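# Swap the empty sealant cartridge for a new one

## Task

Remove the spent cartridge from the sealant gun and set it down so it rests still on the table. Then fit the fresh cartridge into the gun so its front end sits almost fully inside the cup of the front ring, with the nozzle poking out through that ring. The plunger rod is already pulled back and may stay that way. The loaded gun must end up lying on the table itself, not leaning on any other object. Finally, report that the job is finished.

## Robot and tools

Robot: two Franka FR3 seven-joint arms, left_arm and right_arm, each carrying a Robotiq 140 two-finger gripper. The left gripper's fingers are rigid. The right gripper's fingers can fold at a hinge: grip with the outer quarter of the pads, near the fingertips, for a firm hold. A grip closer to the palm may wrap loosely, tighten more than asked or slip, and a fingertip pushed into a surface folds easily and spoils the next grip.

Frames: the scene frame has its origin at table-top height midway between the arms, +z up, +x out over the table, left_arm on the +y side (image left and right do not follow these names). left_arm's base sits at (+0.032, +0.396, 0) m and right_arm's at (+0.052, -0.301, 0) m, each turned slightly about z. Every hand pose, velocity, target and wrist-camera pose is given in that arm's own base frame; the fixed cameras and the table use the scene frame. A gripper's fingers point along its +z and open and close along its y. end_effector_position is the centre of the closed pads (pads 66 mm long). Printed poses can be a few centimetres off.

execute_actions(actions, cameras): actions is a list of actions; each action is a table of up to 15 rows, one row per 1/30 s step, and a short table repeats its final row up to step 15. Every row has 20 numbers in [-1, 1], always both arms: left dx, dy, dz, rx, ry, rz, gripper position, force_limit, speed, activate, then the same ten for the right arm. The six pose numbers are an offset, not a pose: they count from that arm's Hand target as it stood when the action began, along that arm's base axes, and every row counts from that same start. Scale: 1.0 = 0.6 m for dx, dy, dz and 180 degrees for rx, ry, rz, which form one rotation vector turning about the Hand target's position. Repeating an offset in a new action moves further. Zeros in all six mean no new request. The controller clips each step to 70 mm and 16 degrees from the measured pose, so one action may fall short; Hand target in the result is the clipped command and the base for the next offset.

Gripper numbers: position +1 = fully open (140 mm), about -0.8 = pads touching, -1 = close until blocked. force_limit -1..+1 sets squeeze (roughly 14 N to 58 N on small parts after a slow close); speed -1..+1 sets finger speed (about 30 to 250 mm/s), and a faster close grips harder. Both start at +1. activate stays 0; send 1 only when fault reads 7 or 13 or a result requests it, with nothing touching the outside of the fingers. To keep a gripper unchanged, resend its last position, force_limit and speed. To grip harder while holding, raise force_limit and nudge position from -1 to -0.98.

move(target, speed, blend, stop_force, zero, blocking, cameras): straight-line paths. target is one 20-number row, or a list of up to 15 rows, laid out as above; all offsets in every row count from the Hand targets at the move's start, not from the previous row. speed is the top path speed in m/s, 0.002 to 2 (default 0.25), one value or one per target. blend is a corner radius in m for lists (0 = stop at each). stop_force, 20 to 40 N, ends an arm's path when it feels that much push along its travel; aim a few centimetres past the contact and go slowly, do not use it while the gripper turns, and leave it out when backing away from something. zero resets the force baseline (only with stop_force). blocking=false returns early and cannot be combined with stop_force. The move: line reports the ending (done, off_target, moving, held, fault) and limits (paced = clipped, held = steps withheld).

wait(seconds): lets time pass, 0 to 3600. stop(): brakes a running move. zoom_image(camera, region [x0, y0, x1, y1], at most 504x504 px) enlarges the latest image of cam_high, cam_low, cam_left_wrist or cam_right_wrist (each 672x504). clear_fault(arm) clears a torque or force fault already reported. read_manual returns only licence texts. finished_scene(scene) ends the scene irreversibly.

Results: object_status 0 moving, 1 blocked while opening, 2 blocked while closing (the grip to look for), 3 at the requested position or pads met (maybe empty). position_measured is in counts: 3 open, about 75 = 100 mm, 139 = 60 mm, 200 = 20 mm, 230 = pads meet. Flange force, joint torques and external torques are noisy estimates that include held weight. Camera images arrive with an empty actions list or when cameras are asked for.

Avoid: contact force of 85 N on any part of an arm, or joint contact torque over 85 N m (first four joints) or 11 N m (wrist joints), both cause a fault stop; fast moves into contact; the two grippers or wrist cameras touching each other; dropping parts, releasing moving parts or letting anything leave the table; squeezing hard on a part still supported by something; long stretched-out holds that overheat motors (MOTOR HOT warns of a forced 30 to 60 s stop). An arm pushing against something keeps pushing until commanded back past its gripper.

Each tool is called after "Call:" in YAML: its name, and indented under it one key for each argument.

## Session

Call:
execute_actions:
  actions: []

Scene clock: 0.00 s.
left_arm: end_effector_position=(+0.6106, -0.0999, +0.2497) position_measured=3 object_status=3 fault=0 end_effector_quat_wxyz=(-0.135, +0.976, -0.170, +0.036) | right_arm: end_effector_position=(+0.4646, +0.1350, +0.2192) position_measured=3 object_status=3 fault=0 end_effector_quat_wxyz=(-0.009, -0.358, +0.822, -0.443)
Joint positions: left_arm=[-0.292 0.149 0.008 -1.833 0.305 2.008 -1.637] | right_arm=[0.499 0.06 0.271 -2.207 -0.859 1.727 1.908]
Joint velocities: within noise
Joint torques (N m): no reading
External joint torques (N m): no reading
Flange force (N): no reading
Hand target: left_arm +0.6106, -0.0999, +0.2497; -0.135, +0.976, -0.170, +0.036 | right_arm +0.4646, +0.1350, +0.2192; -0.009, -0.358, +0.822, -0.443
Tool commands: left_gripper/position=+1.0 left_gripper/force_limit=+1.0 left_gripper/speed=+1.0 left_gripper/activate=+0.0 right_gripper/position=+1.0 right_gripper/force_limit=+1.0 right_gripper/speed=+1.0 right_gripper/activate=+0.0

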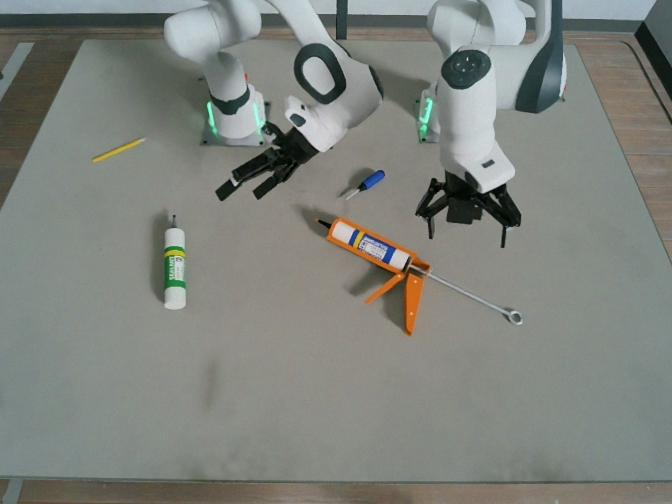

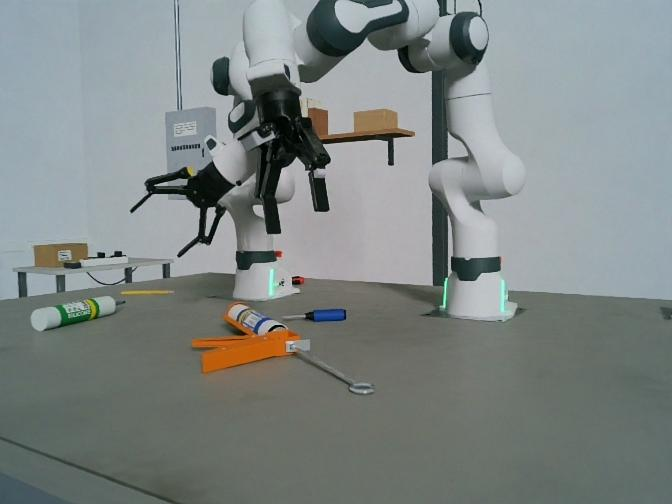

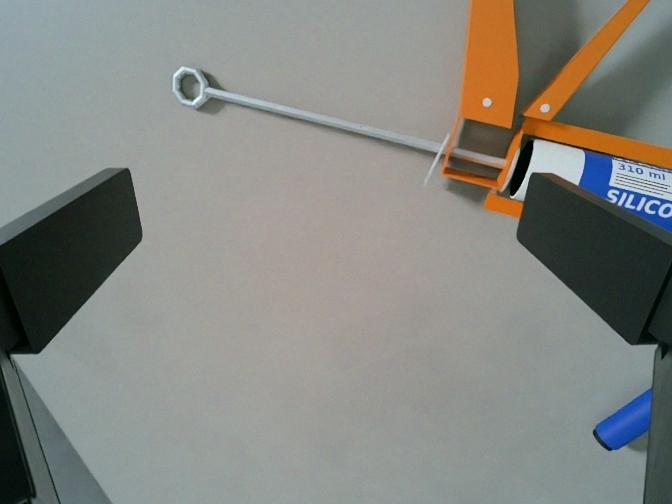

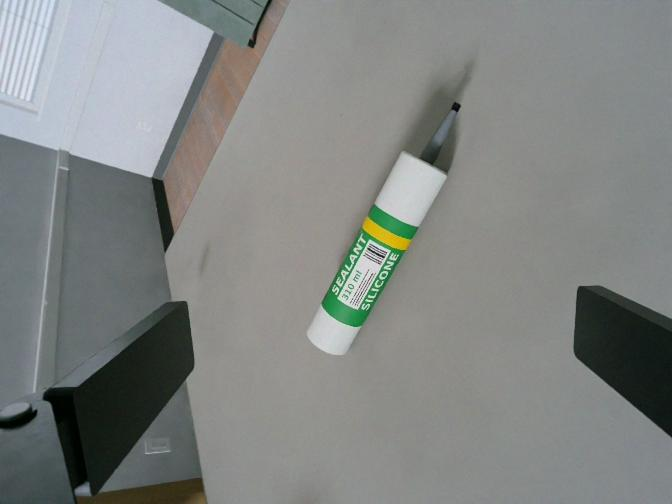

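Call:
zoom_image:
  camera: "cam_high"
  region: [300, 180, 540, 350]

Call:
zoom_image:
  camera: "cam_low"
  region: [170, 280, 400, 410]

Call:
zoom_image:
  camera: "cam_high"
  region: [130, 200, 220, 320]

Call:
zoom_image:
  camera: "cam_left_wrist"
  region: [400, 0, 672, 250]

Scaled by 2.100.

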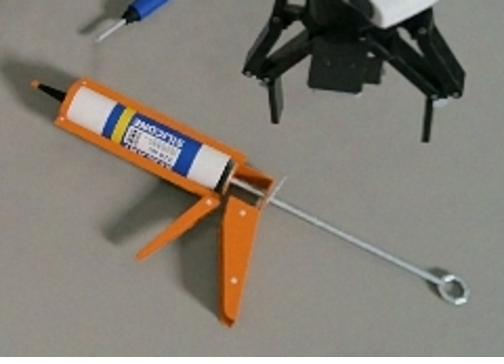

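Scaled by 2.191.

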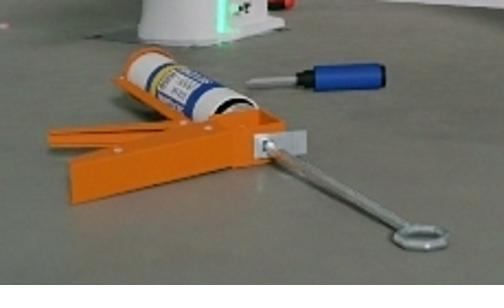

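Scaled by 4.200.

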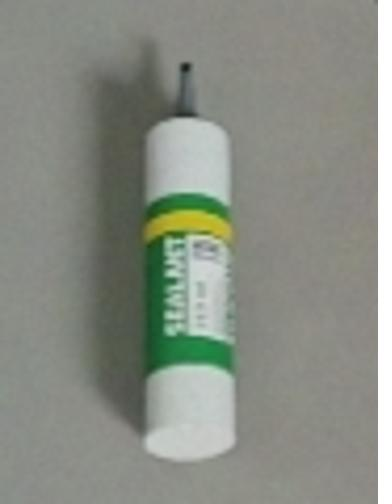

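Scaled by 1.853.

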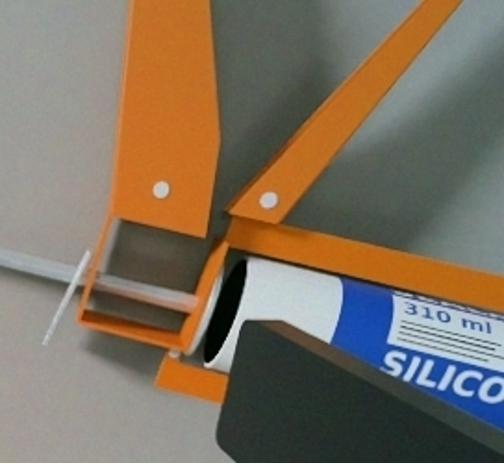

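Call:
move:
  target: [0,0,0.1,0,0,0,1,1,1,0, 0.1,-0.4,0.1,0,0,0,1,1,1,0]
  speed: 0.3

Scene clock: 3.47 s.
left_arm: end_effector_position=(+0.6117, -0.0980, +0.3093) position_measured=3 object_status=3 fault=0 end_effector_quat_wxyz=(-0.136, +0.976, -0.167, +0.038) | right_arm: end_effector_position=(+0.5233, -0.1058, +0.2781) position_measured=3 object_status=3 fault=0 end_effector_quat_wxyz=(-0.010, -0.354, +0.824, -0.443)
Joint positions: left_arm=[-0.293 0.125 0.003 -1.716 0.294 1.872 -1.605] | right_arm=[0.26 -0.219 -0.047 -2.414 -1.093 2.048 1.59]
Joint velocities: left_arm=[within noise] | right_arm=[0 -0.001 0 -0.001 -0.001 0.001 -0.005]
Joint torques (N m): left_arm=[-0.29 -35.63 -0.68 26.14 0.96 2.27 0.13] | right_arm=[-1.39 -22.25 1.26 23.52 -0.67 0.86 -0.3]
External joint torques (N m): left_arm=[-0.01 1.19 -0.62 1.29 -0.28 -0.3 0.15] | right_arm=[-1.39 0.7 0.88 0.65 -0.19 0.24 -0.24]
Flange force (N): left_arm=[9.7 -0.8 -3.2] | right_arm=[-3.3 -2.1 1.8]
Hand target: left_arm +0.6106, -0.0999, +0.3097; -0.135, +0.976, -0.170, +0.036 | right_arm +0.5246, -0.1050, +0.2792; -0.009, -0.358, +0.822, -0.443
Off the commanded pose: left_arm 0.002 m, 0 deg | right_arm 0.002 m, 0 deg.
move: done

Call:
move:
  target: [-0.293,-0.477,-0.1,-0.0275,0.0985,-0.541,1,1,1,0, -0.1,-0.03,-0.065,0.295,0.025,-0.18,1,1,1,0]
  speed: 0.3
  cameras: ["all"]

Scene clock: 8.60 s.
left_arm: end_effector_position=(+0.4361, -0.3856, +0.2502) position_measured=3 object_status=3 fault=0 end_effector_quat_wxyz=(+0.003, -0.519, +0.855, +0.001) | right_arm: end_effector_position=(+0.4649, -0.1239, +0.2405) position_measured=3 object_status=3 fault=0 end_effector_quat_wxyz=(+0.002, -0.103, +0.995, -0.002)
Joint positions: left_arm=[-0.469 0.085 -0.267 -1.886 0.03 1.967 -0.266] | right_arm=[0.288 -0.252 -0.514 -2.258 -0.141 2.037 1.215]
Joint velocities: left_arm=[0 0 -0.002 0.001 -0.001 -0.001 0.005] | right_arm=[within noise]
Joint torques (N m): left_arm=[-0.19 -32.44 -1.19 25.7 0.38 2.27 0.18] | right_arm=[-1.01 -18.2 4.3 25.15 1.02 2.15 -0.2]
External joint torques (N m): left_arm=[-0.13 1.86 -0.48 1.18 -0.32 -0.31 0.18] | right_arm=[-0.9 1.91 0.9 1.02 0.33 -0.33 -0.2]
Flange force (N): left_arm=[2.7 -10.1 -1.9] | right_arm=[-8.4 -3.8 -1.2]
Hand target: left_arm +0.4348, -0.3861, +0.2497; +0.000, -0.516, +0.857, +0.002 | right_arm +0.4646, -0.1230, +0.2402; +0.000, -0.106, +0.994, -0.001
Off the commanded pose: left_arm 0.001 m, 0 deg | right_arm 0.001 m, 0 deg.
move: done
cam_left_wrist: T_world_to_cam=[[-0.89633, 0.44133, 0.04257, 0.54889], [0.41295, 0.79599, 0.44259, 0.00337], [0.16144, 0.41429, -0.89571, 0.45074]] pos_world=[0.41783, -0.43166, 0.37888]
cam_right_wrist: T_world_to_cam=[[-0.16995, 0.98519, -0.02287, 0.22114], [0.96822, 0.17126, 0.18229, -0.43952], [0.1835, 0.00884, -0.98298, 0.29935]] pos_world=[0.4082, -0.14524, 0.37943]

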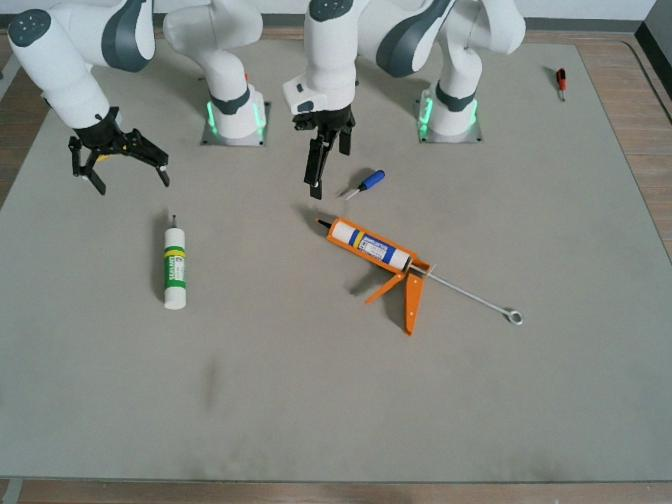

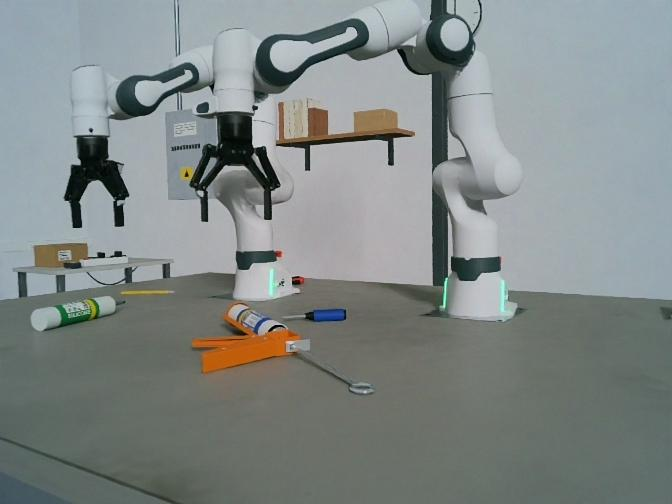

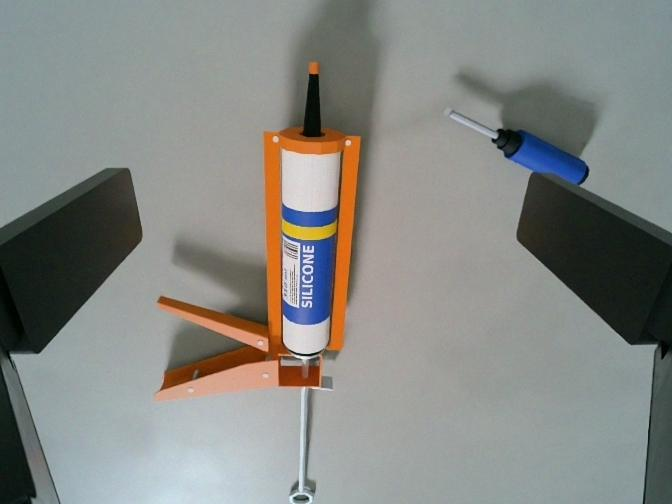

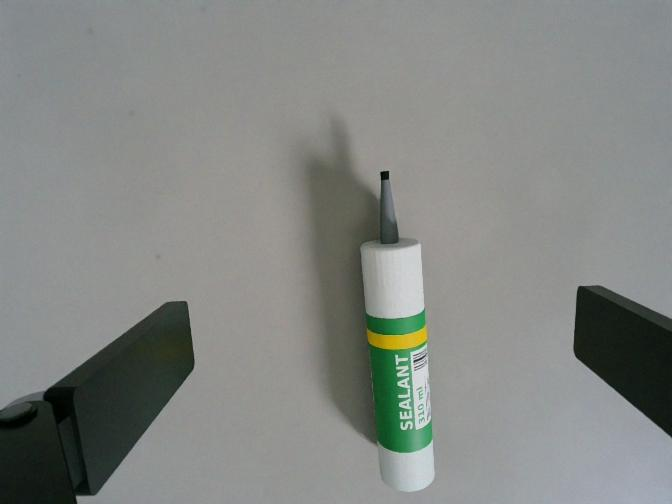

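Call:
zoom_image:
  camera: "cam_left_wrist"
  region: [230, 40, 430, 240]

Call:
zoom_image:
  camera: "cam_left_wrist"
  region: [140, 260, 380, 504]

Scaled by 2.520.

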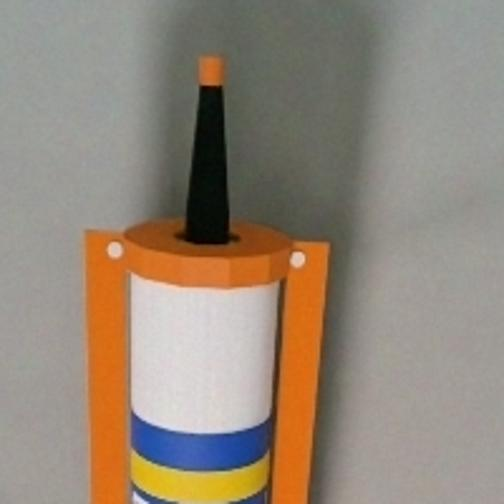

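Scaled by 2.066.

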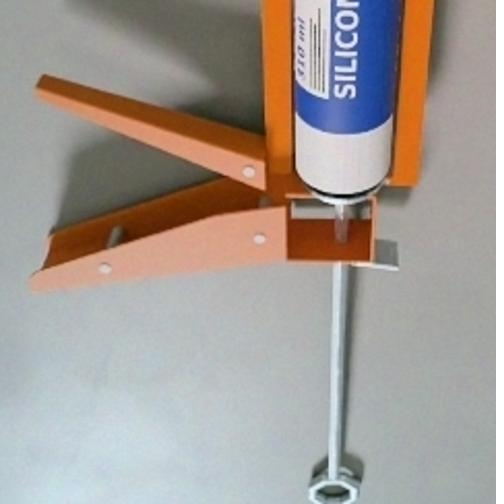

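Call:
zoom_image:
  camera: "cam_low"
  region: [185, 295, 315, 380]

Call:
zoom_image:
  camera: "cam_high"
  region: [310, 200, 440, 290]

Scaled by 3.877.

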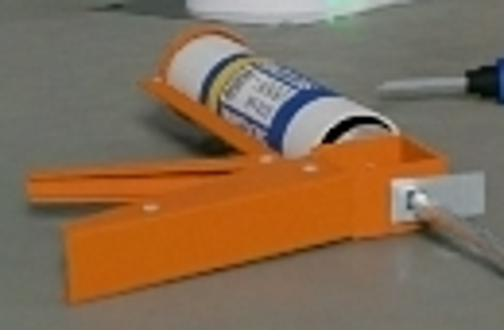

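Scaled by 3.877.

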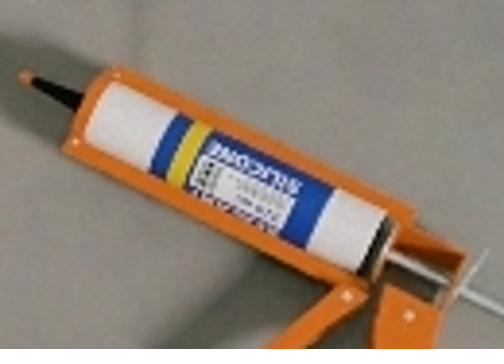

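Call:
move:
  target: [0.365,0.293,0,0,0,0.579,1,1,1,0, 0,0,0,0,0,0,1,1,1,0]
  speed: 0.3

Call:
move:
  target: [0,0,0,0,0,0,1,1,1,0, -0.188,0.51,-0.2,0.126,-0.158,0.282,1,1,1,0]
  speed: 0.3
  cameras: ["all"]

Scene clock: 14.13 s.
left_arm: end_effector_position=(+0.6547, -0.2094, +0.2502) position_measured=3 object_status=3 fault=0 end_effector_quat_wxyz=(+0.000, +0.992, -0.123, +0.001) | right_arm: end_effector_position=(+0.4649, -0.1238, +0.2405) position_measured=3 object_status=3 fault=0 end_effector_quat_wxyz=(+0.002, -0.103, +0.995, -0.002)
Joint positions: left_arm=[-0.46 0.436 0.193 -1.397 -0.084 1.826 -1.587] | right_arm=[0.288 -0.252 -0.514 -2.258 -0.14 2.037 1.215]
Joint velocities: left_arm=[-0.002 0 0 0 -0.001 0 -0.005] | right_arm=[within noise]
Joint torques (N m): left_arm=[-0.6 -43.43 2.82 25.86 0.56 2.33 -0.19] | right_arm=[-1.23 -18.18 4.47 25.12 1.01 2.16 -0.19]
External joint torques (N m): left_arm=[-0.48 2.27 0.03 1.16 -0.28 -0.31 -0.19] | right_arm=[-1.25 1.88 0.94 1.03 0.31 -0.32 -0.19]
Flange force (N): left_arm=[15.9 1.7 -3.0] | right_arm=[-8.0 -3.8 -1.2]
Hand target: left_arm +0.6538, -0.2103, +0.2497; +0.002, +0.993, -0.119, -0.001 | right_arm +0.4646, -0.1230, +0.2402; +0.000, -0.106, +0.994, -0.001
Off the commanded pose: left_arm 0.001 m, 1 deg | right_arm 0.001 m, 0 deg.
move: done

Scene clock: 18.23 s.
left_arm: end_effector_position=(+0.6547, -0.2094, +0.2502) position_measured=3 object_status=3 fault=0 end_effector_quat_wxyz=(+0.000, +0.993, -0.122, +0.001) | right_arm: end_effector_position=(+0.3538, +0.1833, +0.1218) position_measured=3 object_status=3 fault=0 end_effector_quat_wxyz=(+0.252, -0.533, +0.791, +0.165)
Joint positions: left_arm=[-0.46 0.436 0.193 -1.397 -0.084 1.826 -1.589] | right_arm=[1.113 -0.91 -1.341 -3.012 -0.9 2.778 1.053]
Joint torques (N m): left_arm=[-0.35 -43.5 2.6 25.88 0.72 2.32 -0.22] | right_arm=[-1.43 5.84 14.04 9.95 0.16 3.22 -0.03]
External joint torques (N m): left_arm=[-0.34 2 -0.26 1.3 -0.13 -0.3 -0.22] | right_arm=[-1.43 0.61 1.21 -0.04 -0.03 -0.08 -0.01]
Flange force (N): left_arm=[15.7 1.8 -3.3] | right_arm=[0.7 5.8 -8.3]
Hand target: left_arm +0.6538, -0.2103, +0.2497; +0.002, +0.993, -0.119, -0.001 | right_arm +0.3538, +0.1832, +0.1216; +0.252, -0.533, +0.791, +0.164 (not the last commanded pose)
Off the commanded pose: left_arm 0.001 m, 0 deg | right_arm 0.003 m, 3 deg.
joint at its limit (right arm) — joint 4 (elbow), lower limit, where the elbow is as bent as it goes.
move: held (right_arm; a check stopped the path); limits=held
pose unreachable (right arm): on one or more control steps of this call, first in action 0 (counted from 0), this arm could not follow its commanded pose, so it was not sent that pose on those steps. It may still have moved: this result reports where it is.
cause: moving toward the commanded pose would bring two parts of the arm too close to each other (joints 2 (shoulder) to 5 (forearm roll) lie between them).
cam_left_wrist: T_world_to_cam=[[-0.22066, -0.97435, 0.04409, -0.0721], [-0.87302, 0.21746, 0.43651, 0.49518], [-0.43491, 0.05783, -0.89862, 0.65907]] pos_world=[0.70303, -0.21605, 0.37928]
cam_right_wrist: T_world_to_cam=[[-0.9099, 0.41481, -0.00377, 0.26095], [0.28875, 0.63985, 0.7122, -0.27299], [0.29784, 0.64694, -0.70197, 0.00867]] pos_world=[0.31369, 0.06082, 0.20149]

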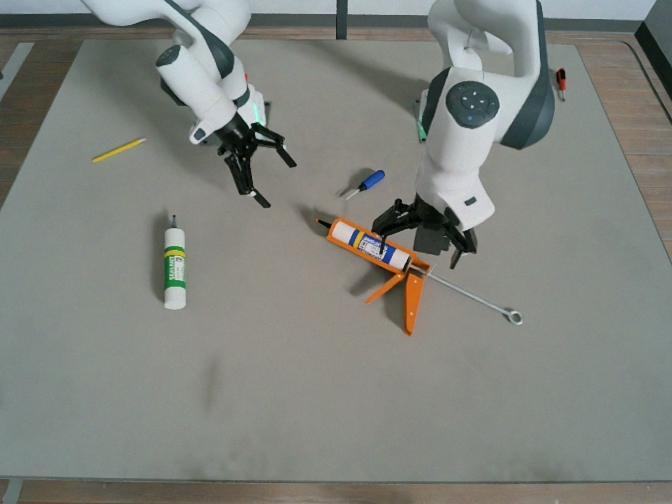

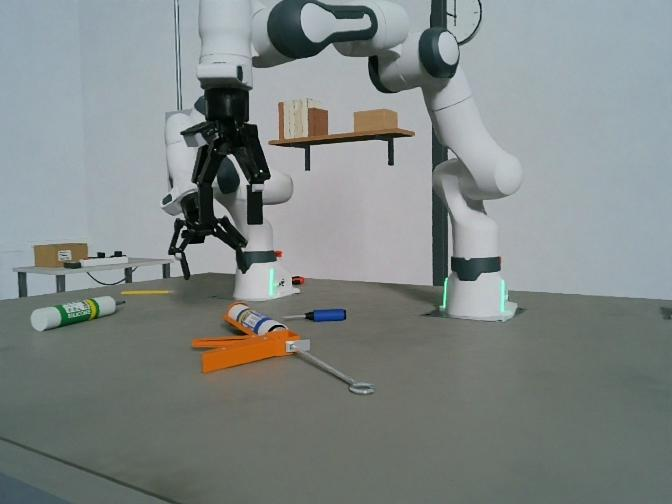

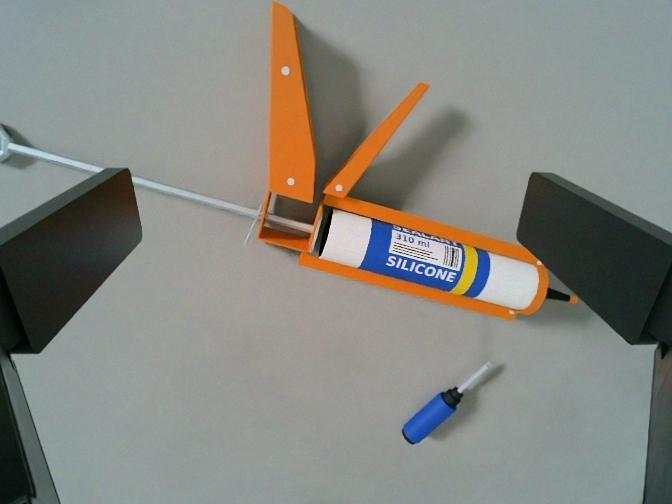

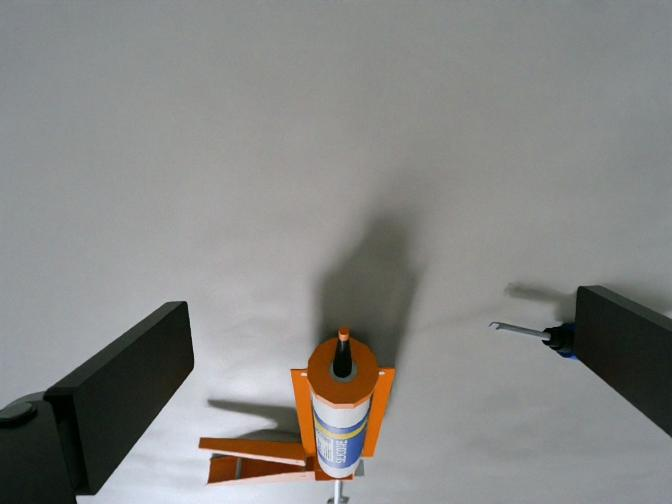

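Call:
zoom_image:
  camera: "cam_right_wrist"
  region: [190, 310, 430, 504]

Call:
zoom_image:
  camera: "cam_left_wrist"
  region: [230, 170, 590, 350]

Scaled by 2.100.

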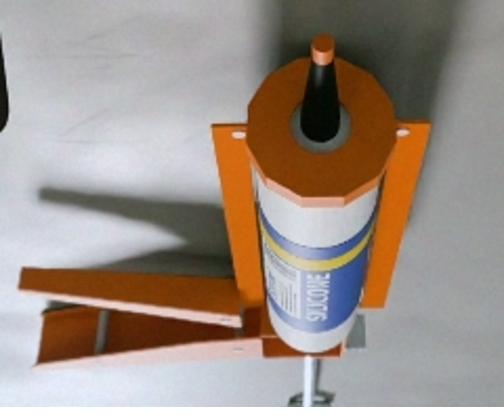

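Scaled by 1.400.

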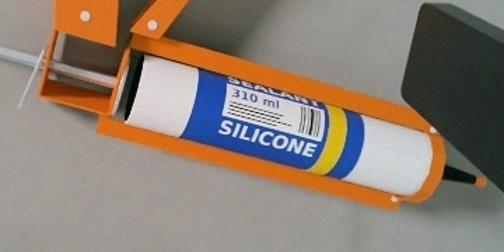

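Call:
zoom_image:
  camera: "cam_left_wrist"
  region: [380, 190, 480, 310]

Call:
zoom_image:
  camera: "cam_left_wrist"
  region: [290, 180, 370, 280]

Call:
zoom_image:
  camera: "cam_left_wrist"
  region: [490, 230, 590, 330]

Scaled by 4.200.

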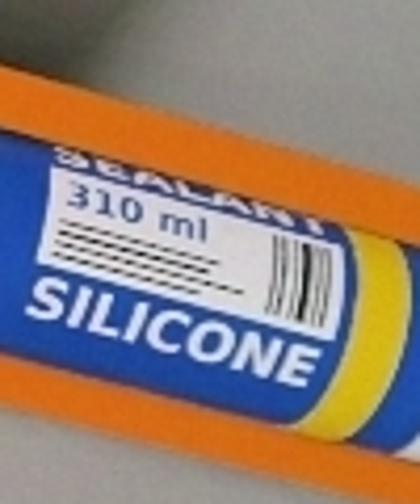

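Scaled by 5.040.

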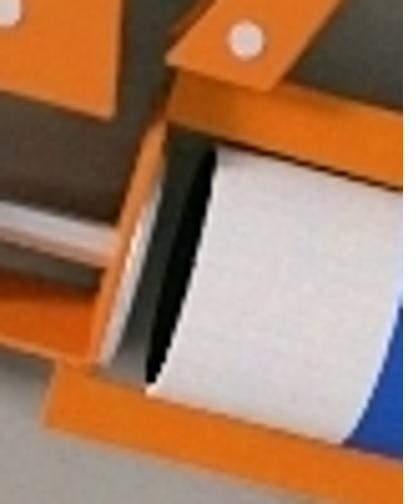

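Scaled by 5.040.

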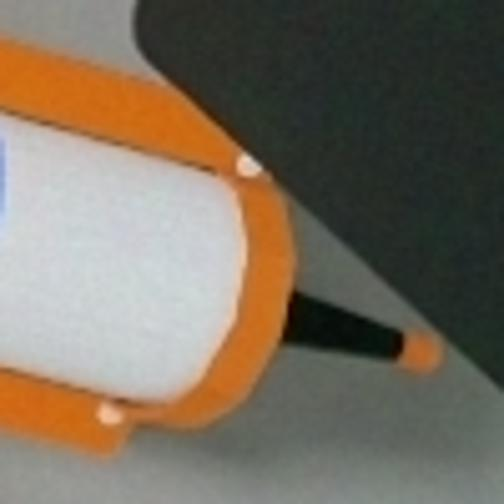

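Call:
move:
  target: [0.026,0.0425,-0.2,0,0,0,0.23,-0.5,0,0, 0,0,0.1,0,0,0,1,1,1,0]
  speed: 0.25
  cameras: ["cam_left_wrist","cam_high"]

Scene clock: 22.47 s.
left_arm: end_effector_position=(+0.6673, -0.1833, +0.1275) position_measured=100 object_status=3 fault=0 end_effector_quat_wxyz=(-0.001, +0.993, -0.116, -0.005) | right_arm: end_effector_position=(+0.3537, +0.1841, +0.1813) position_measured=3 object_status=3 fault=0 end_effector_quat_wxyz=(+0.253, -0.535, +0.789, +0.164)
Joint positions: left_arm=[-0.415 0.541 0.181 -1.548 -0.106 2.07 -1.547] | right_arm=[1.034 -1.098 -1.12 -2.982 -0.756 2.54 1.06]
Joint velocities: left_arm=[0.001 0 0 0.001 0.001 0.004 0.005] | right_arm=[0 -0.001 -0.001 0.001 0.001 -0.005 0]
Joint torques (N m): left_arm=[0.13 -46.44 2.74 25.04 0.79 2.73 0.19] | right_arm=[-1.91 5.86 15.24 13.91 0.78 3.02 -0.02]
External joint torques (N m): left_arm=[0.15 1.25 -0.69 1.21 0.03 0.15 0.19] | right_arm=[-1.91 0.05 1.65 0.21 0.27 -0.3 0]
Flange force (N): left_arm=[10.5 0.1 0.4] | right_arm=[2.3 6.6 -10.8]
Hand target: left_arm +0.6694, -0.1848, +0.1297; +0.002, +0.993, -0.119, -0.001 | right_arm +0.3538, +0.1832, +0.1816; +0.252, -0.533, +0.791, +0.164
Off the commanded pose: left_arm 0.003 m, 1 deg | right_arm 0.001 m, 0 deg.
move: done
cam_left_wrist: T_world_to_cam=[[-0.20745, -0.97727, 0.04361, -0.04776], [-0.87116, 0.20484, 0.44623, 0.54925], [-0.44502, 0.05458, -0.89386, 0.55836]] pos_world=[0.71706, -0.18966, 0.25608]
Images, in order (width x height): cam_high 672x504, cam_left_wrist 672x504.

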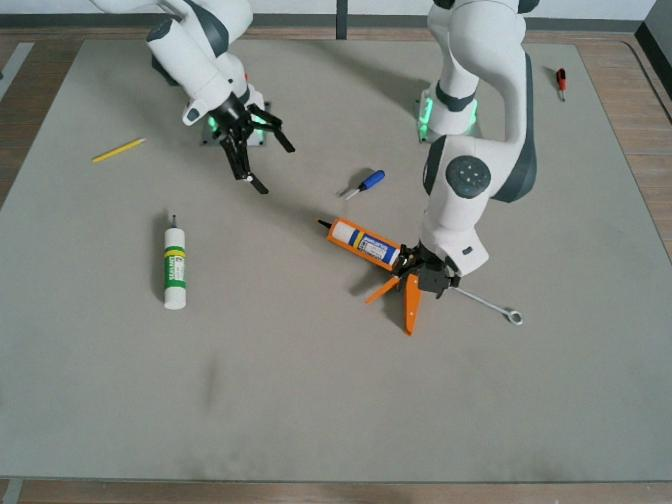

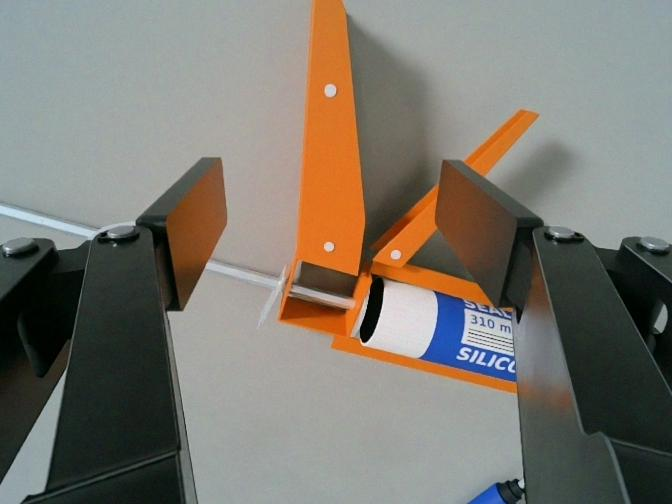

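Call:
move:
  target: [0,-0.005,-0.146,0,0,0,0.23,-0.5,0,0, 0,0,0,0,0,0,1,1,1,0]
  speed: 0.1
  cameras: ["cam_left_wrist","cam_low"]

Scene clock: 24.27 s.
left_arm: end_effector_position=(+0.6678, -0.1866, +0.0412) position_measured=100 object_status=3 fault=0 end_effector_quat_wxyz=(+0.000, +0.993, -0.117, -0.004) | right_arm: end_effector_position=(+0.3535, +0.1840, +0.1812) position_measured=3 object_status=3 fault=0 end_effector_quat_wxyz=(+0.252, -0.535, +0.789, +0.164)
Joint positions: left_arm=[-0.401 0.653 0.155 -1.597 -0.121 2.233 -1.54] | right_arm=[1.034 -1.098 -1.12 -2.982 -0.756 2.54 1.06]
Joint velocities: left_arm=[0 0 -0.001 0 0.001 0.005 -0.002] | right_arm=[within noise]
Joint torques (N m): left_arm=[0.39 -47.75 2.96 23.46 0.71 2.78 0.12] | right_arm=[-1.82 5.85 15.15 13.89 0.77 3.02 -0.04]
External joint torques (N m): left_arm=[0.49 1.66 -0.6 0.74 0.03 0.18 0.12] | right_arm=[-1.75 0.09 1.58 0.19 0.26 -0.29 -0.02]
Flange force (N): left_arm=[8.9 -0.3 2.8] | right_arm=[2.0 6.1 -10.0]
Hand target: left_arm +0.6694, -0.1878, +0.0421; +0.002, +0.993, -0.119, -0.001 | right_arm +0.3538, +0.1832, +0.1816; +0.252, -0.533, +0.791, +0.164
Off the commanded pose: left_arm 0.002 m, 0 deg | right_arm 0.001 m, 0 deg.
move: done
cam_left_wrist: T_world_to_cam=[[-0.20955, -0.97679, 0.04433, -0.04571], [-0.87158, 0.20715, 0.44433, 0.58963], [-0.4432, 0.05447, -0.89476, 0.48041]] pos_world=[0.71725, -0.19296, 0.16988]
Images, in order (width x height): cam_low 672x504, cam_left_wrist 672x504.

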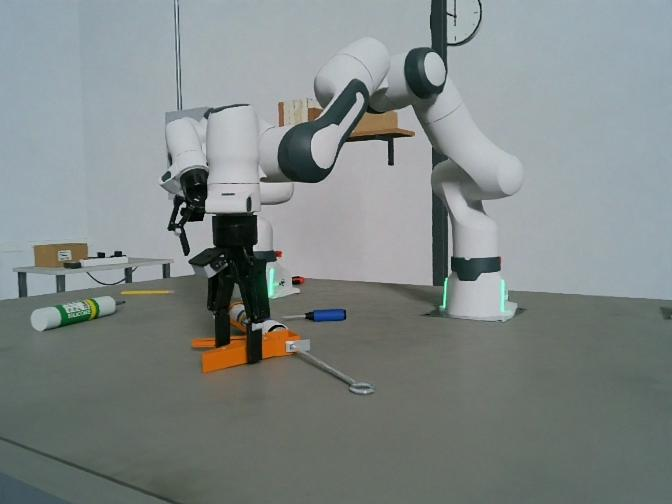

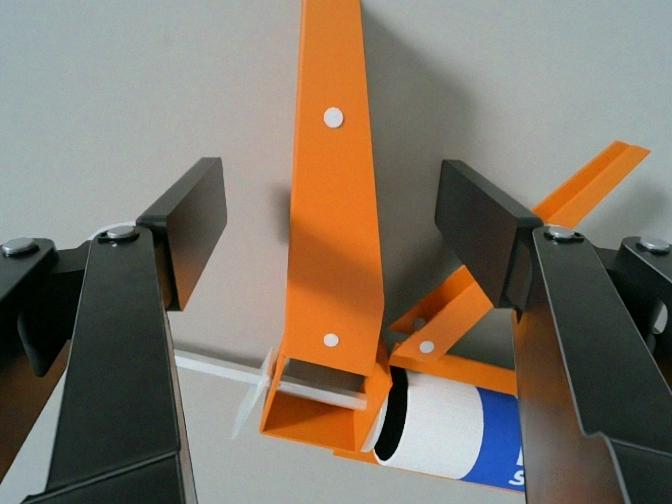

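Call:
move:
  target: [0,0,0,0,0,0,-1,-0.5,-1,0, 0.207,0.3955,0.064,-0.174,0.085,-0.033,1,1,1,0]
  speed: 0.15
  cameras: ["all"]

Scene clock: 27.77 s.
left_arm: end_effector_position=(+0.6680, -0.1868, +0.0412) position_measured=182 object_status=2 fault=0 end_effector_quat_wxyz=(+0.001, +0.993, -0.116, -0.003) | right_arm: end_effector_position=(+0.4782, +0.4213, +0.2199) position_measured=3 object_status=3 fault=0 end_effector_quat_wxyz=(+0.002, -0.511, +0.860, +0.002)
Joint positions: left_arm=[-0.4 0.653 0.153 -1.597 -0.121 2.234 -1.54] | right_arm=[1.553 0.428 -0.976 -1.704 0.38 1.935 0.982]
Joint velocities: left_arm=[within noise] | right_arm=[-0.001 -0.001 0.001 0 0 -0.003 -0.007]
Joint torques (N m): left_arm=[-0.03 -47.11 2.71 23.42 0.63 3.03 0.07] | right_arm=[-1.88 -31.29 -10.01 24.28 0.63 2.21 -0.19]
External joint torques (N m): left_arm=[0 2.45 -0.86 0.6 -0.05 0.41 0.07] | right_arm=[-1.86 1.69 1 1.08 -0.09 -0.28 -0.19]
Flange force (N): left_arm=[9.8 0.4 4.4] | right_arm=[-17.4 -9.4 0.1]
Hand target: left_arm +0.6694, -0.1878, +0.0421; +0.002, +0.993, -0.119, -0.001 | right_arm +0.4780, +0.4205, +0.2200; +0.001, -0.514, +0.858, +0.001
Off the commanded pose: left_arm 0.002 m, 0 deg | right_arm 0.001 m, 0 deg.
move: done
cam_left_wrist: T_world_to_cam=[[-0.20925, -0.9768, 0.04549, -0.0461], [-0.87186, 0.20744, 0.44365, 0.59009], [-0.44279, 0.05317, -0.89505, 0.47996]] pos_world=[0.71736, -0.19296, 0.16989]
cam_right_wrist: T_world_to_cam=[[-0.86028, 0.5095, -0.01808, 0.21525], [0.49786, 0.8472, 0.18542, -0.60252], [0.10979, 0.15051, -0.98249, 0.24734]] pos_world=[0.45799, 0.36356, 0.35862]

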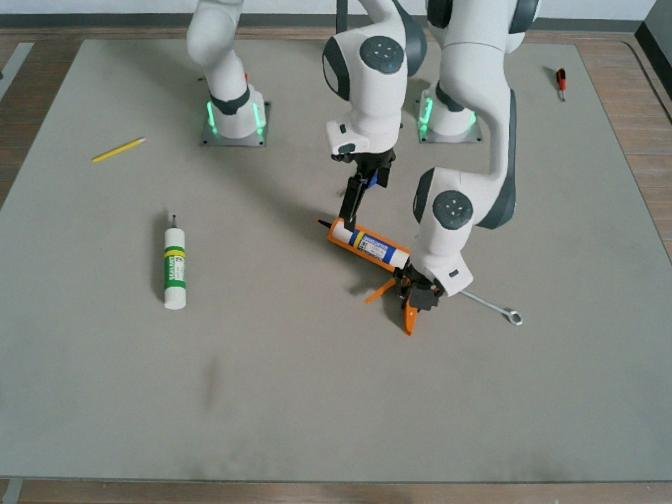

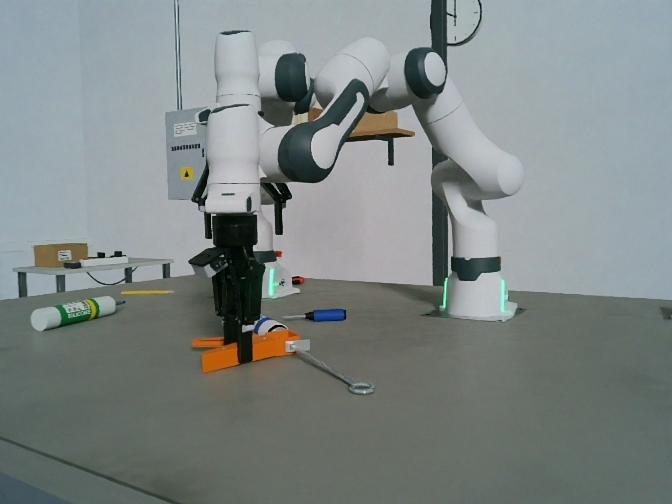

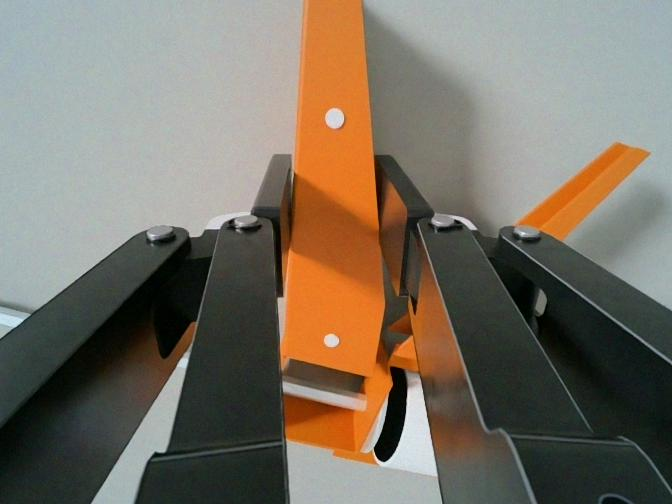

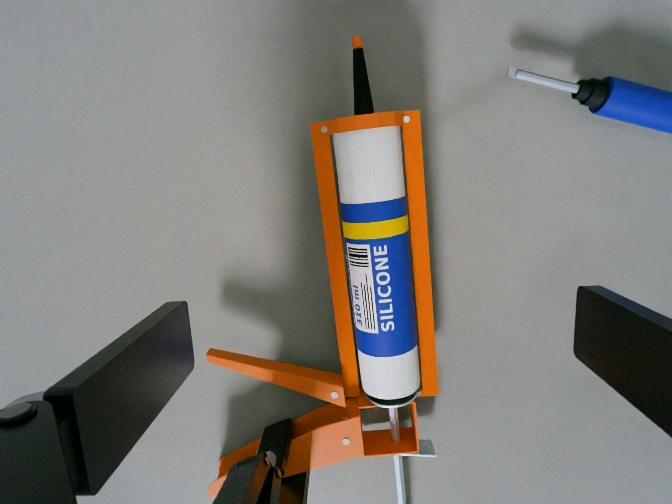

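Call:
move:
  target: [0,0,0,0,0,0,-1,-0.5,-1,0, -0.0245,0.0113,-0.15,0,0,0.0217,0.1,-0.5,0,0]
  speed: 0.15
  cameras: ["cam_right_wrist"]

Scene clock: 30.00 s.
left_arm: end_effector_position=(+0.6680, -0.1868, +0.0412) position_measured=182 object_status=2 fault=0 end_effector_quat_wxyz=(+0.001, +0.993, -0.116, -0.003) | right_arm: end_effector_position=(+0.4626, +0.4271, +0.1299) position_measured=117 object_status=3 fault=0 end_effector_quat_wxyz=(+0.000, -0.541, +0.841, +0.000)
Joint positions: left_arm=[-0.4 0.653 0.153 -1.597 -0.121 2.234 -1.54] | right_arm=[1.528 0.494 -0.883 -1.84 0.445 2.122 0.891]
Joint velocities: left_arm=[within noise] | right_arm=[0.001 0 -0.001 0.001 0.001 0.002 -0.006]
Joint torques (N m): left_arm=[-0.06 -47.13 2.71 23.46 0.62 3.02 0.09] | right_arm=[-1.9 -34.12 -10.89 22.37 0.7 2.64 -0.2]
External joint torques (N m): left_arm=[0.16 2.61 -0.75 0.56 -0.07 0.4 0.09] | right_arm=[-2.06 1.16 0.82 0.31 0.05 0.16 -0.2]
Flange force (N): left_arm=[10.2 0.2 4.6] | right_arm=[-9.2 -7.4 4.1]
Hand target: left_arm +0.6694, -0.1878, +0.0421; +0.002, +0.993, -0.119, -0.001 | right_arm +0.4633, +0.4273, +0.1300; +0.001, -0.543, +0.840, +0.001
Off the commanded pose: left_arm 0.002 m, 0 deg | right_arm 0.001 m, 0 deg.
move: done
cam_right_wrist: T_world_to_cam=[[-0.89413, 0.44742, -0.01848, 0.23944], [0.43728, 0.88127, 0.17932, -0.5688], [0.09652, 0.15226, -0.98362, 0.16521]] pos_world=[0.44687, 0.36898, 0.26893]

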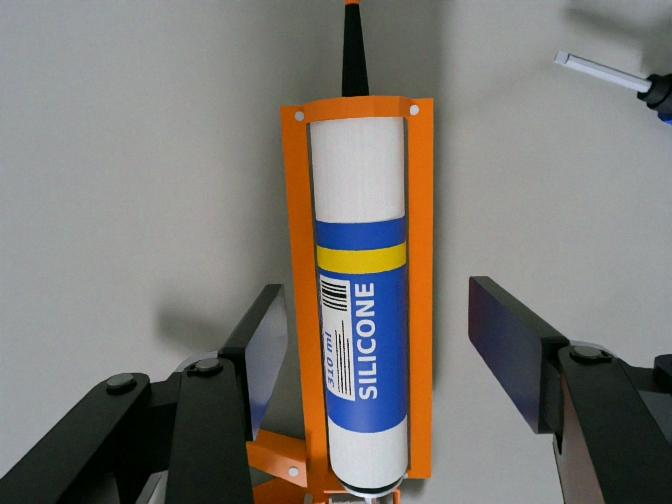

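Call:
move:
  target:
    - [0,0,0,0,0,0,-1,-0.5,-1,0, 0,0,0,0,0,0,-0.9,-0.5,0,0]
    - [0,0,0,0,0,0,-1,-0.5,-1,0, -0.15,0.067,0,0,0,0,-0.9,-0.5,0,0]
    - [0,0,0,0,0,0,-1,-0.5,-1,0, -0.15,0.067,-0.13,0,0,0,-0.9,-0.5,0,0]
  speed: 0.2
  cameras: ["cam_right_wrist","cam_low"]

Scene clock: 33.97 s.
left_arm: end_effector_position=(+0.6680, -0.1868, +0.0412) position_measured=182 object_status=2 fault=0 end_effector_quat_wxyz=(+0.001, +0.993, -0.116, -0.003) | right_arm: end_effector_position=(+0.3721, +0.4660, +0.0509) position_measured=233 object_status=3 fault=0 end_effector_quat_wxyz=(-0.001, -0.540, +0.841, +0.000)
Joint positions: left_arm=[-0.4 0.653 0.153 -1.597 -0.121 2.234 -1.54] | right_arm=[1.689 0.532 -0.837 -2.014 0.536 2.312 0.974]
Joint velocities: left_arm=[within noise] | right_arm=[0 0 0 -0.001 0 0.002 -0.008]
Joint torques (N m): left_arm=[-0.05 -47.13 2.72 23.42 0.62 3.02 0.07] | right_arm=[-1.83 -33.55 -11.29 20.9 0.63 2.72 -0.29]
External joint torques (N m): left_arm=[-0.01 2.42 -0.86 0.64 -0.06 0.42 0.07] | right_arm=[-1.78 1.24 0.92 0.88 0.07 0.25 -0.29]
Flange force (N): left_arm=[9.9 0.4 4.4] | right_arm=[-10.3 -5.9 6.5]
Hand target: left_arm +0.6694, -0.1878, +0.0421; +0.002, +0.993, -0.119, -0.001 | right_arm +0.3733, +0.4675, +0.0520; +0.001, -0.543, +0.840, +0.001
Off the commanded pose: left_arm 0.002 m, 0 deg | right_arm 0.002 m, 0 deg.
move: done
cam_right_wrist: T_world_to_cam=[[-0.89385, 0.448, -0.01825, 0.13941], [0.43808, 0.88128, 0.17727, -0.54944], [0.0955, 0.15045, -0.98399, 0.09156]] pos_world=[0.35657, 0.40798, 0.19004]
Images, in order (width x height): cam_low 672x504, cam_right_wrist 672x504.

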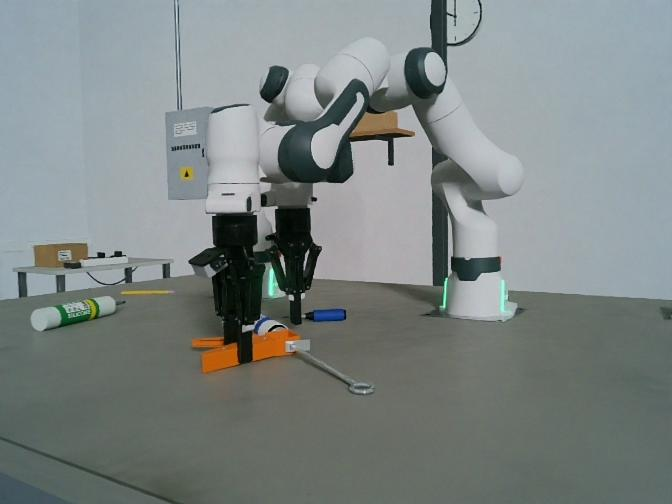

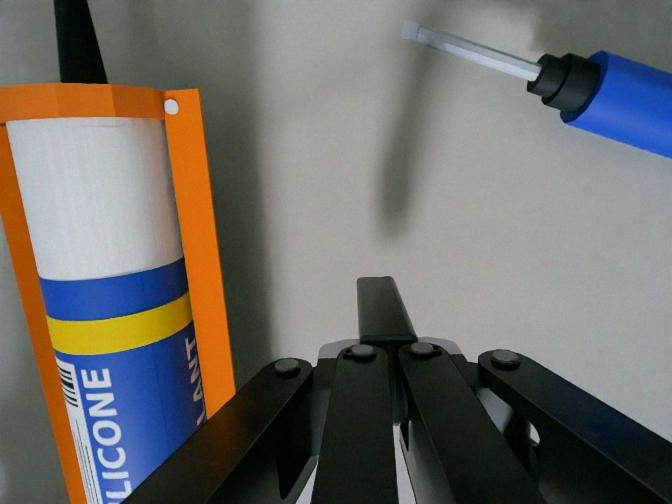

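Call:
move:
  target: [0,0,0,0,0,0,-1,-0.5,-1,0, 0,0,-0.07,0,0,0,-0.9,-0.5,0,0]
  speed: 0.02
  stop_force: 20

Scene clock: 36.17 s.
left_arm: end_effector_position=(+0.6680, -0.1868, +0.0412) position_measured=182 object_status=2 fault=0 end_effector_quat_wxyz=(+0.001, +0.993, -0.116, -0.003) | right_arm: end_effector_position=(+0.3721, +0.4671, +0.0333) position_measured=233 object_status=3 fault=0 end_effector_quat_wxyz=(-0.002, -0.541, +0.841, +0.003)
Joint positions: left_arm=[-0.4 0.653 0.153 -1.597 -0.121 2.234 -1.54] | right_arm=[1.652 0.557 -0.793 -2.014 0.564 2.342 0.953]
Joint torques (N m): left_arm=[-0.02 -47.13 2.73 23.45 0.61 3.02 0.09] | right_arm=[-2.13 -28.21 -8.13 19.4 1.48 4.66 -0.21]
External joint torques (N m): left_arm=[-0.19 2.52 -1 0.62 -0.07 0.4 0.09] | right_arm=[-2.13 7.75 4.04 -0.19 0.93 2.19 -0.21]
Flange force (N): left_arm=[10.1 0.6 4.5] | right_arm=[-22.0 -9.4 28.4]
Hand target: left_arm +0.6694, -0.1878, +0.0421; +0.002, +0.993, -0.119, -0.001 | right_arm +0.3732, +0.4674, +0.0285; +0.001, -0.543, +0.840, +0.001 (not the last commanded pose)
Off the commanded pose: left_arm 0.002 m, 0 deg | right_arm 0.023 m, 0 deg.
move: contact (right_arm)

Call:
move:
  target:
    - [0,0,0,0,0,0,-1,-0.5,-1,0, 0,0,0.17,0,0,0,-0.9,-0.5,0,0]
    - [0,0,0,0,0,0,-1,-0.5,-1,0, 0.1645,-0.046,0.17,0,0,0,0.05,-0.5,0,0]
    - [0,0,0,0,0,0,-1,-0.5,-1,0, 0.1645,-0.046,0.0675,0,0,0,0.05,-0.5,0,0]
  speed: 0.15
  cameras: ["cam_right_wrist","cam_low"]

Scene clock: 41.53 s.
left_arm: end_effector_position=(+0.6680, -0.1868, +0.0412) position_measured=182 object_status=2 fault=0 end_effector_quat_wxyz=(+0.001, +0.993, -0.116, -0.003) | right_arm: end_effector_position=(+0.4706, +0.4386, +0.0680) position_measured=123 object_status=3 fault=0 end_effector_quat_wxyz=(-0.001, -0.540, +0.841, +0.000)
Joint positions: left_arm=[-0.4 0.653 0.153 -1.597 -0.121 2.234 -1.54] | right_arm=[1.436 0.614 -0.778 -1.813 0.525 2.204 0.855]
Joint velocities: left_arm=[within noise] | right_arm=[0 0.001 0.001 0 0 0.003 -0.007]
Joint torques (N m): left_arm=[-0.05 -47.13 2.75 23.45 0.62 3.02 0.07] | right_arm=[-1.85 -38.7 -12.05 21.46 0.8 2.8 -0.2]
External joint torques (N m): left_arm=[-0.04 2.54 -0.85 0.58 -0.07 0.4 0.07] | right_arm=[-1.78 1.14 1.05 0.72 0.19 0.33 -0.2]
Flange force (N): left_arm=[10.0 0.5 4.5] | right_arm=[-8.8 -6.6 4.9]
Hand target: left_arm +0.6694, -0.1878, +0.0421; +0.002, +0.993, -0.119, -0.001 | right_arm +0.4719, +0.4398, +0.0690; +0.001, -0.543, +0.840, +0.001
Off the commanded pose: left_arm 0.002 m, 0 deg | right_arm 0.002 m, 0 deg.
move: done
cam_right_wrist: T_world_to_cam=[[-0.89397, 0.44778, -0.01794, 0.24007], [0.43795, 0.88143, 0.17687, -0.57148], [0.09501, 0.15026, -0.98407, 0.1034]] pos_world=[0.45507, 0.38068, 0.20714]
Images, in order (width x height): cam_low 672x504, cam_right_wrist 672x504.

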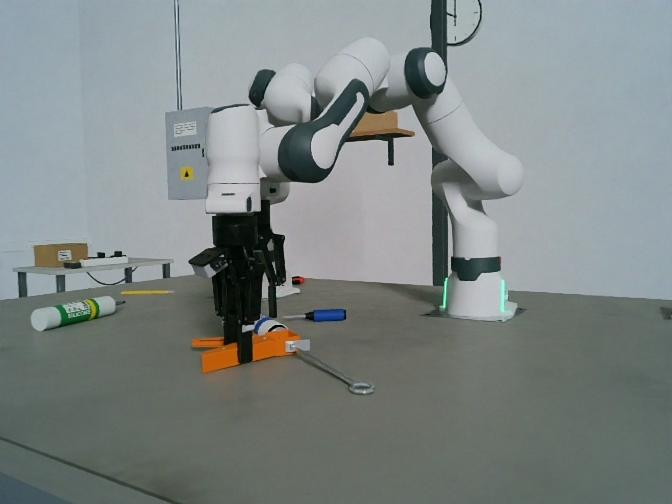

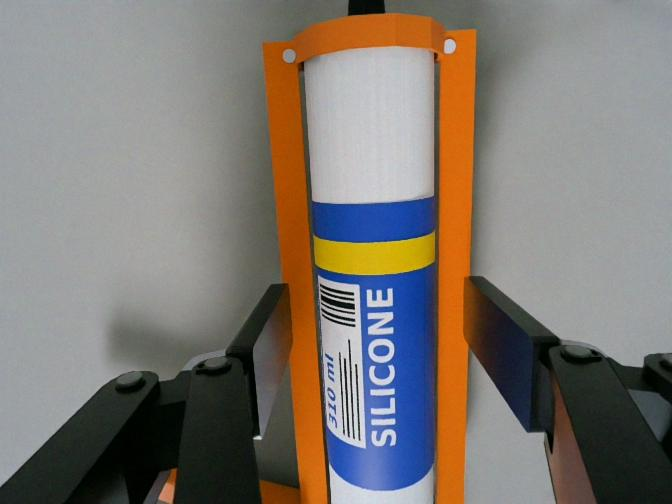

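Call:
move:
  target:
    - [0,0,0,0,0,0,-1,-0.5,-1,0, 0,0,-0.0035,0,0,0,0.05,-0.5,-1,0]
    - [0,0,0,0,0,0,-1,-0.5,-1,0, 0,0,-0.0035,0,0,0,-1,-0.5,-1,0]
  speed: 0.05
  cameras: ["cam_right_wrist","cam_low"]

Scene clock: 43.53 s.
left_arm: end_effector_position=(+0.6680, -0.1868, +0.0413) position_measured=182 object_status=2 fault=0 end_effector_quat_wxyz=(+0.001, +0.993, -0.116, -0.003) | right_arm: end_effector_position=(+0.4710, +0.4397, +0.0671) position_measured=162 object_status=0 fault=0 end_effector_quat_wxyz=(+0.000, -0.541, +0.841, +0.001)
Joint positions: left_arm=[-0.4 0.653 0.153 -1.597 -0.121 2.234 -1.54] | right_arm=[1.432 0.614 -0.772 -1.813 0.526 2.209 0.853]
Joint torques (N m): left_arm=[-0.01 -47.11 2.71 23.44 0.61 2.95 0.08] | right_arm=[-1.85 -37.94 -12.16 21.19 0.6 2.7 -0.16]
External joint torques (N m): left_arm=[0.15 2.57 -0.78 0.59 -0.08 0.33 0.08] | right_arm=[-1.9 2.16 0.81 0.34 -0.01 0.22 -0.16]
Flange force (N): left_arm=[10.3 0.2 4.4] | right_arm=[-9.6 -7.2 6.0]
Hand target: left_arm +0.6694, -0.1878, +0.0421; +0.002, +0.993, -0.119, -0.001 | right_arm +0.4719, +0.4398, +0.0669; +0.001, -0.543, +0.840, +0.001
Off the commanded pose: left_arm 0.002 m, 0 deg | right_arm 0.001 m, 0 deg.
move: done
cam_right_wrist: T_world_to_cam=[[-0.89481, 0.44611, -0.01741, 0.24105], [0.43607, 0.88169, 0.18017, -0.57191], [0.09572, 0.15363, -0.98348, 0.10045]] pos_world=[0.45547, 0.38128, 0.20603]
Images, in order (width x height): cam_low 672x504, cam_right_wrist 672x504.

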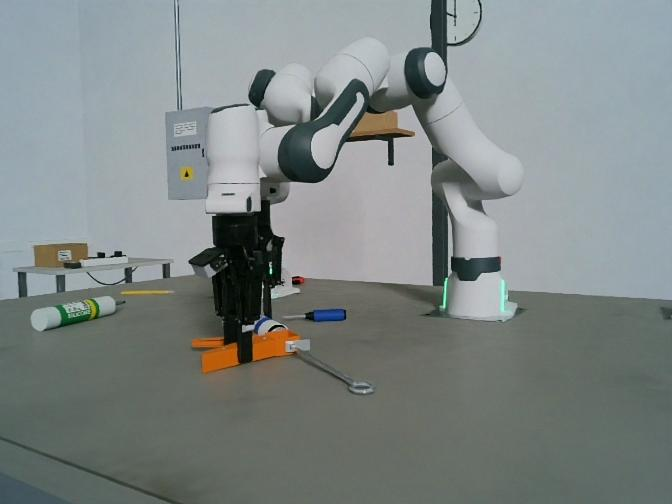

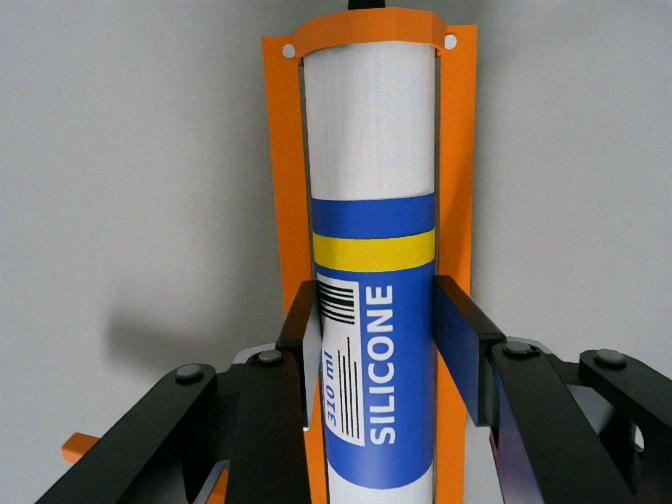

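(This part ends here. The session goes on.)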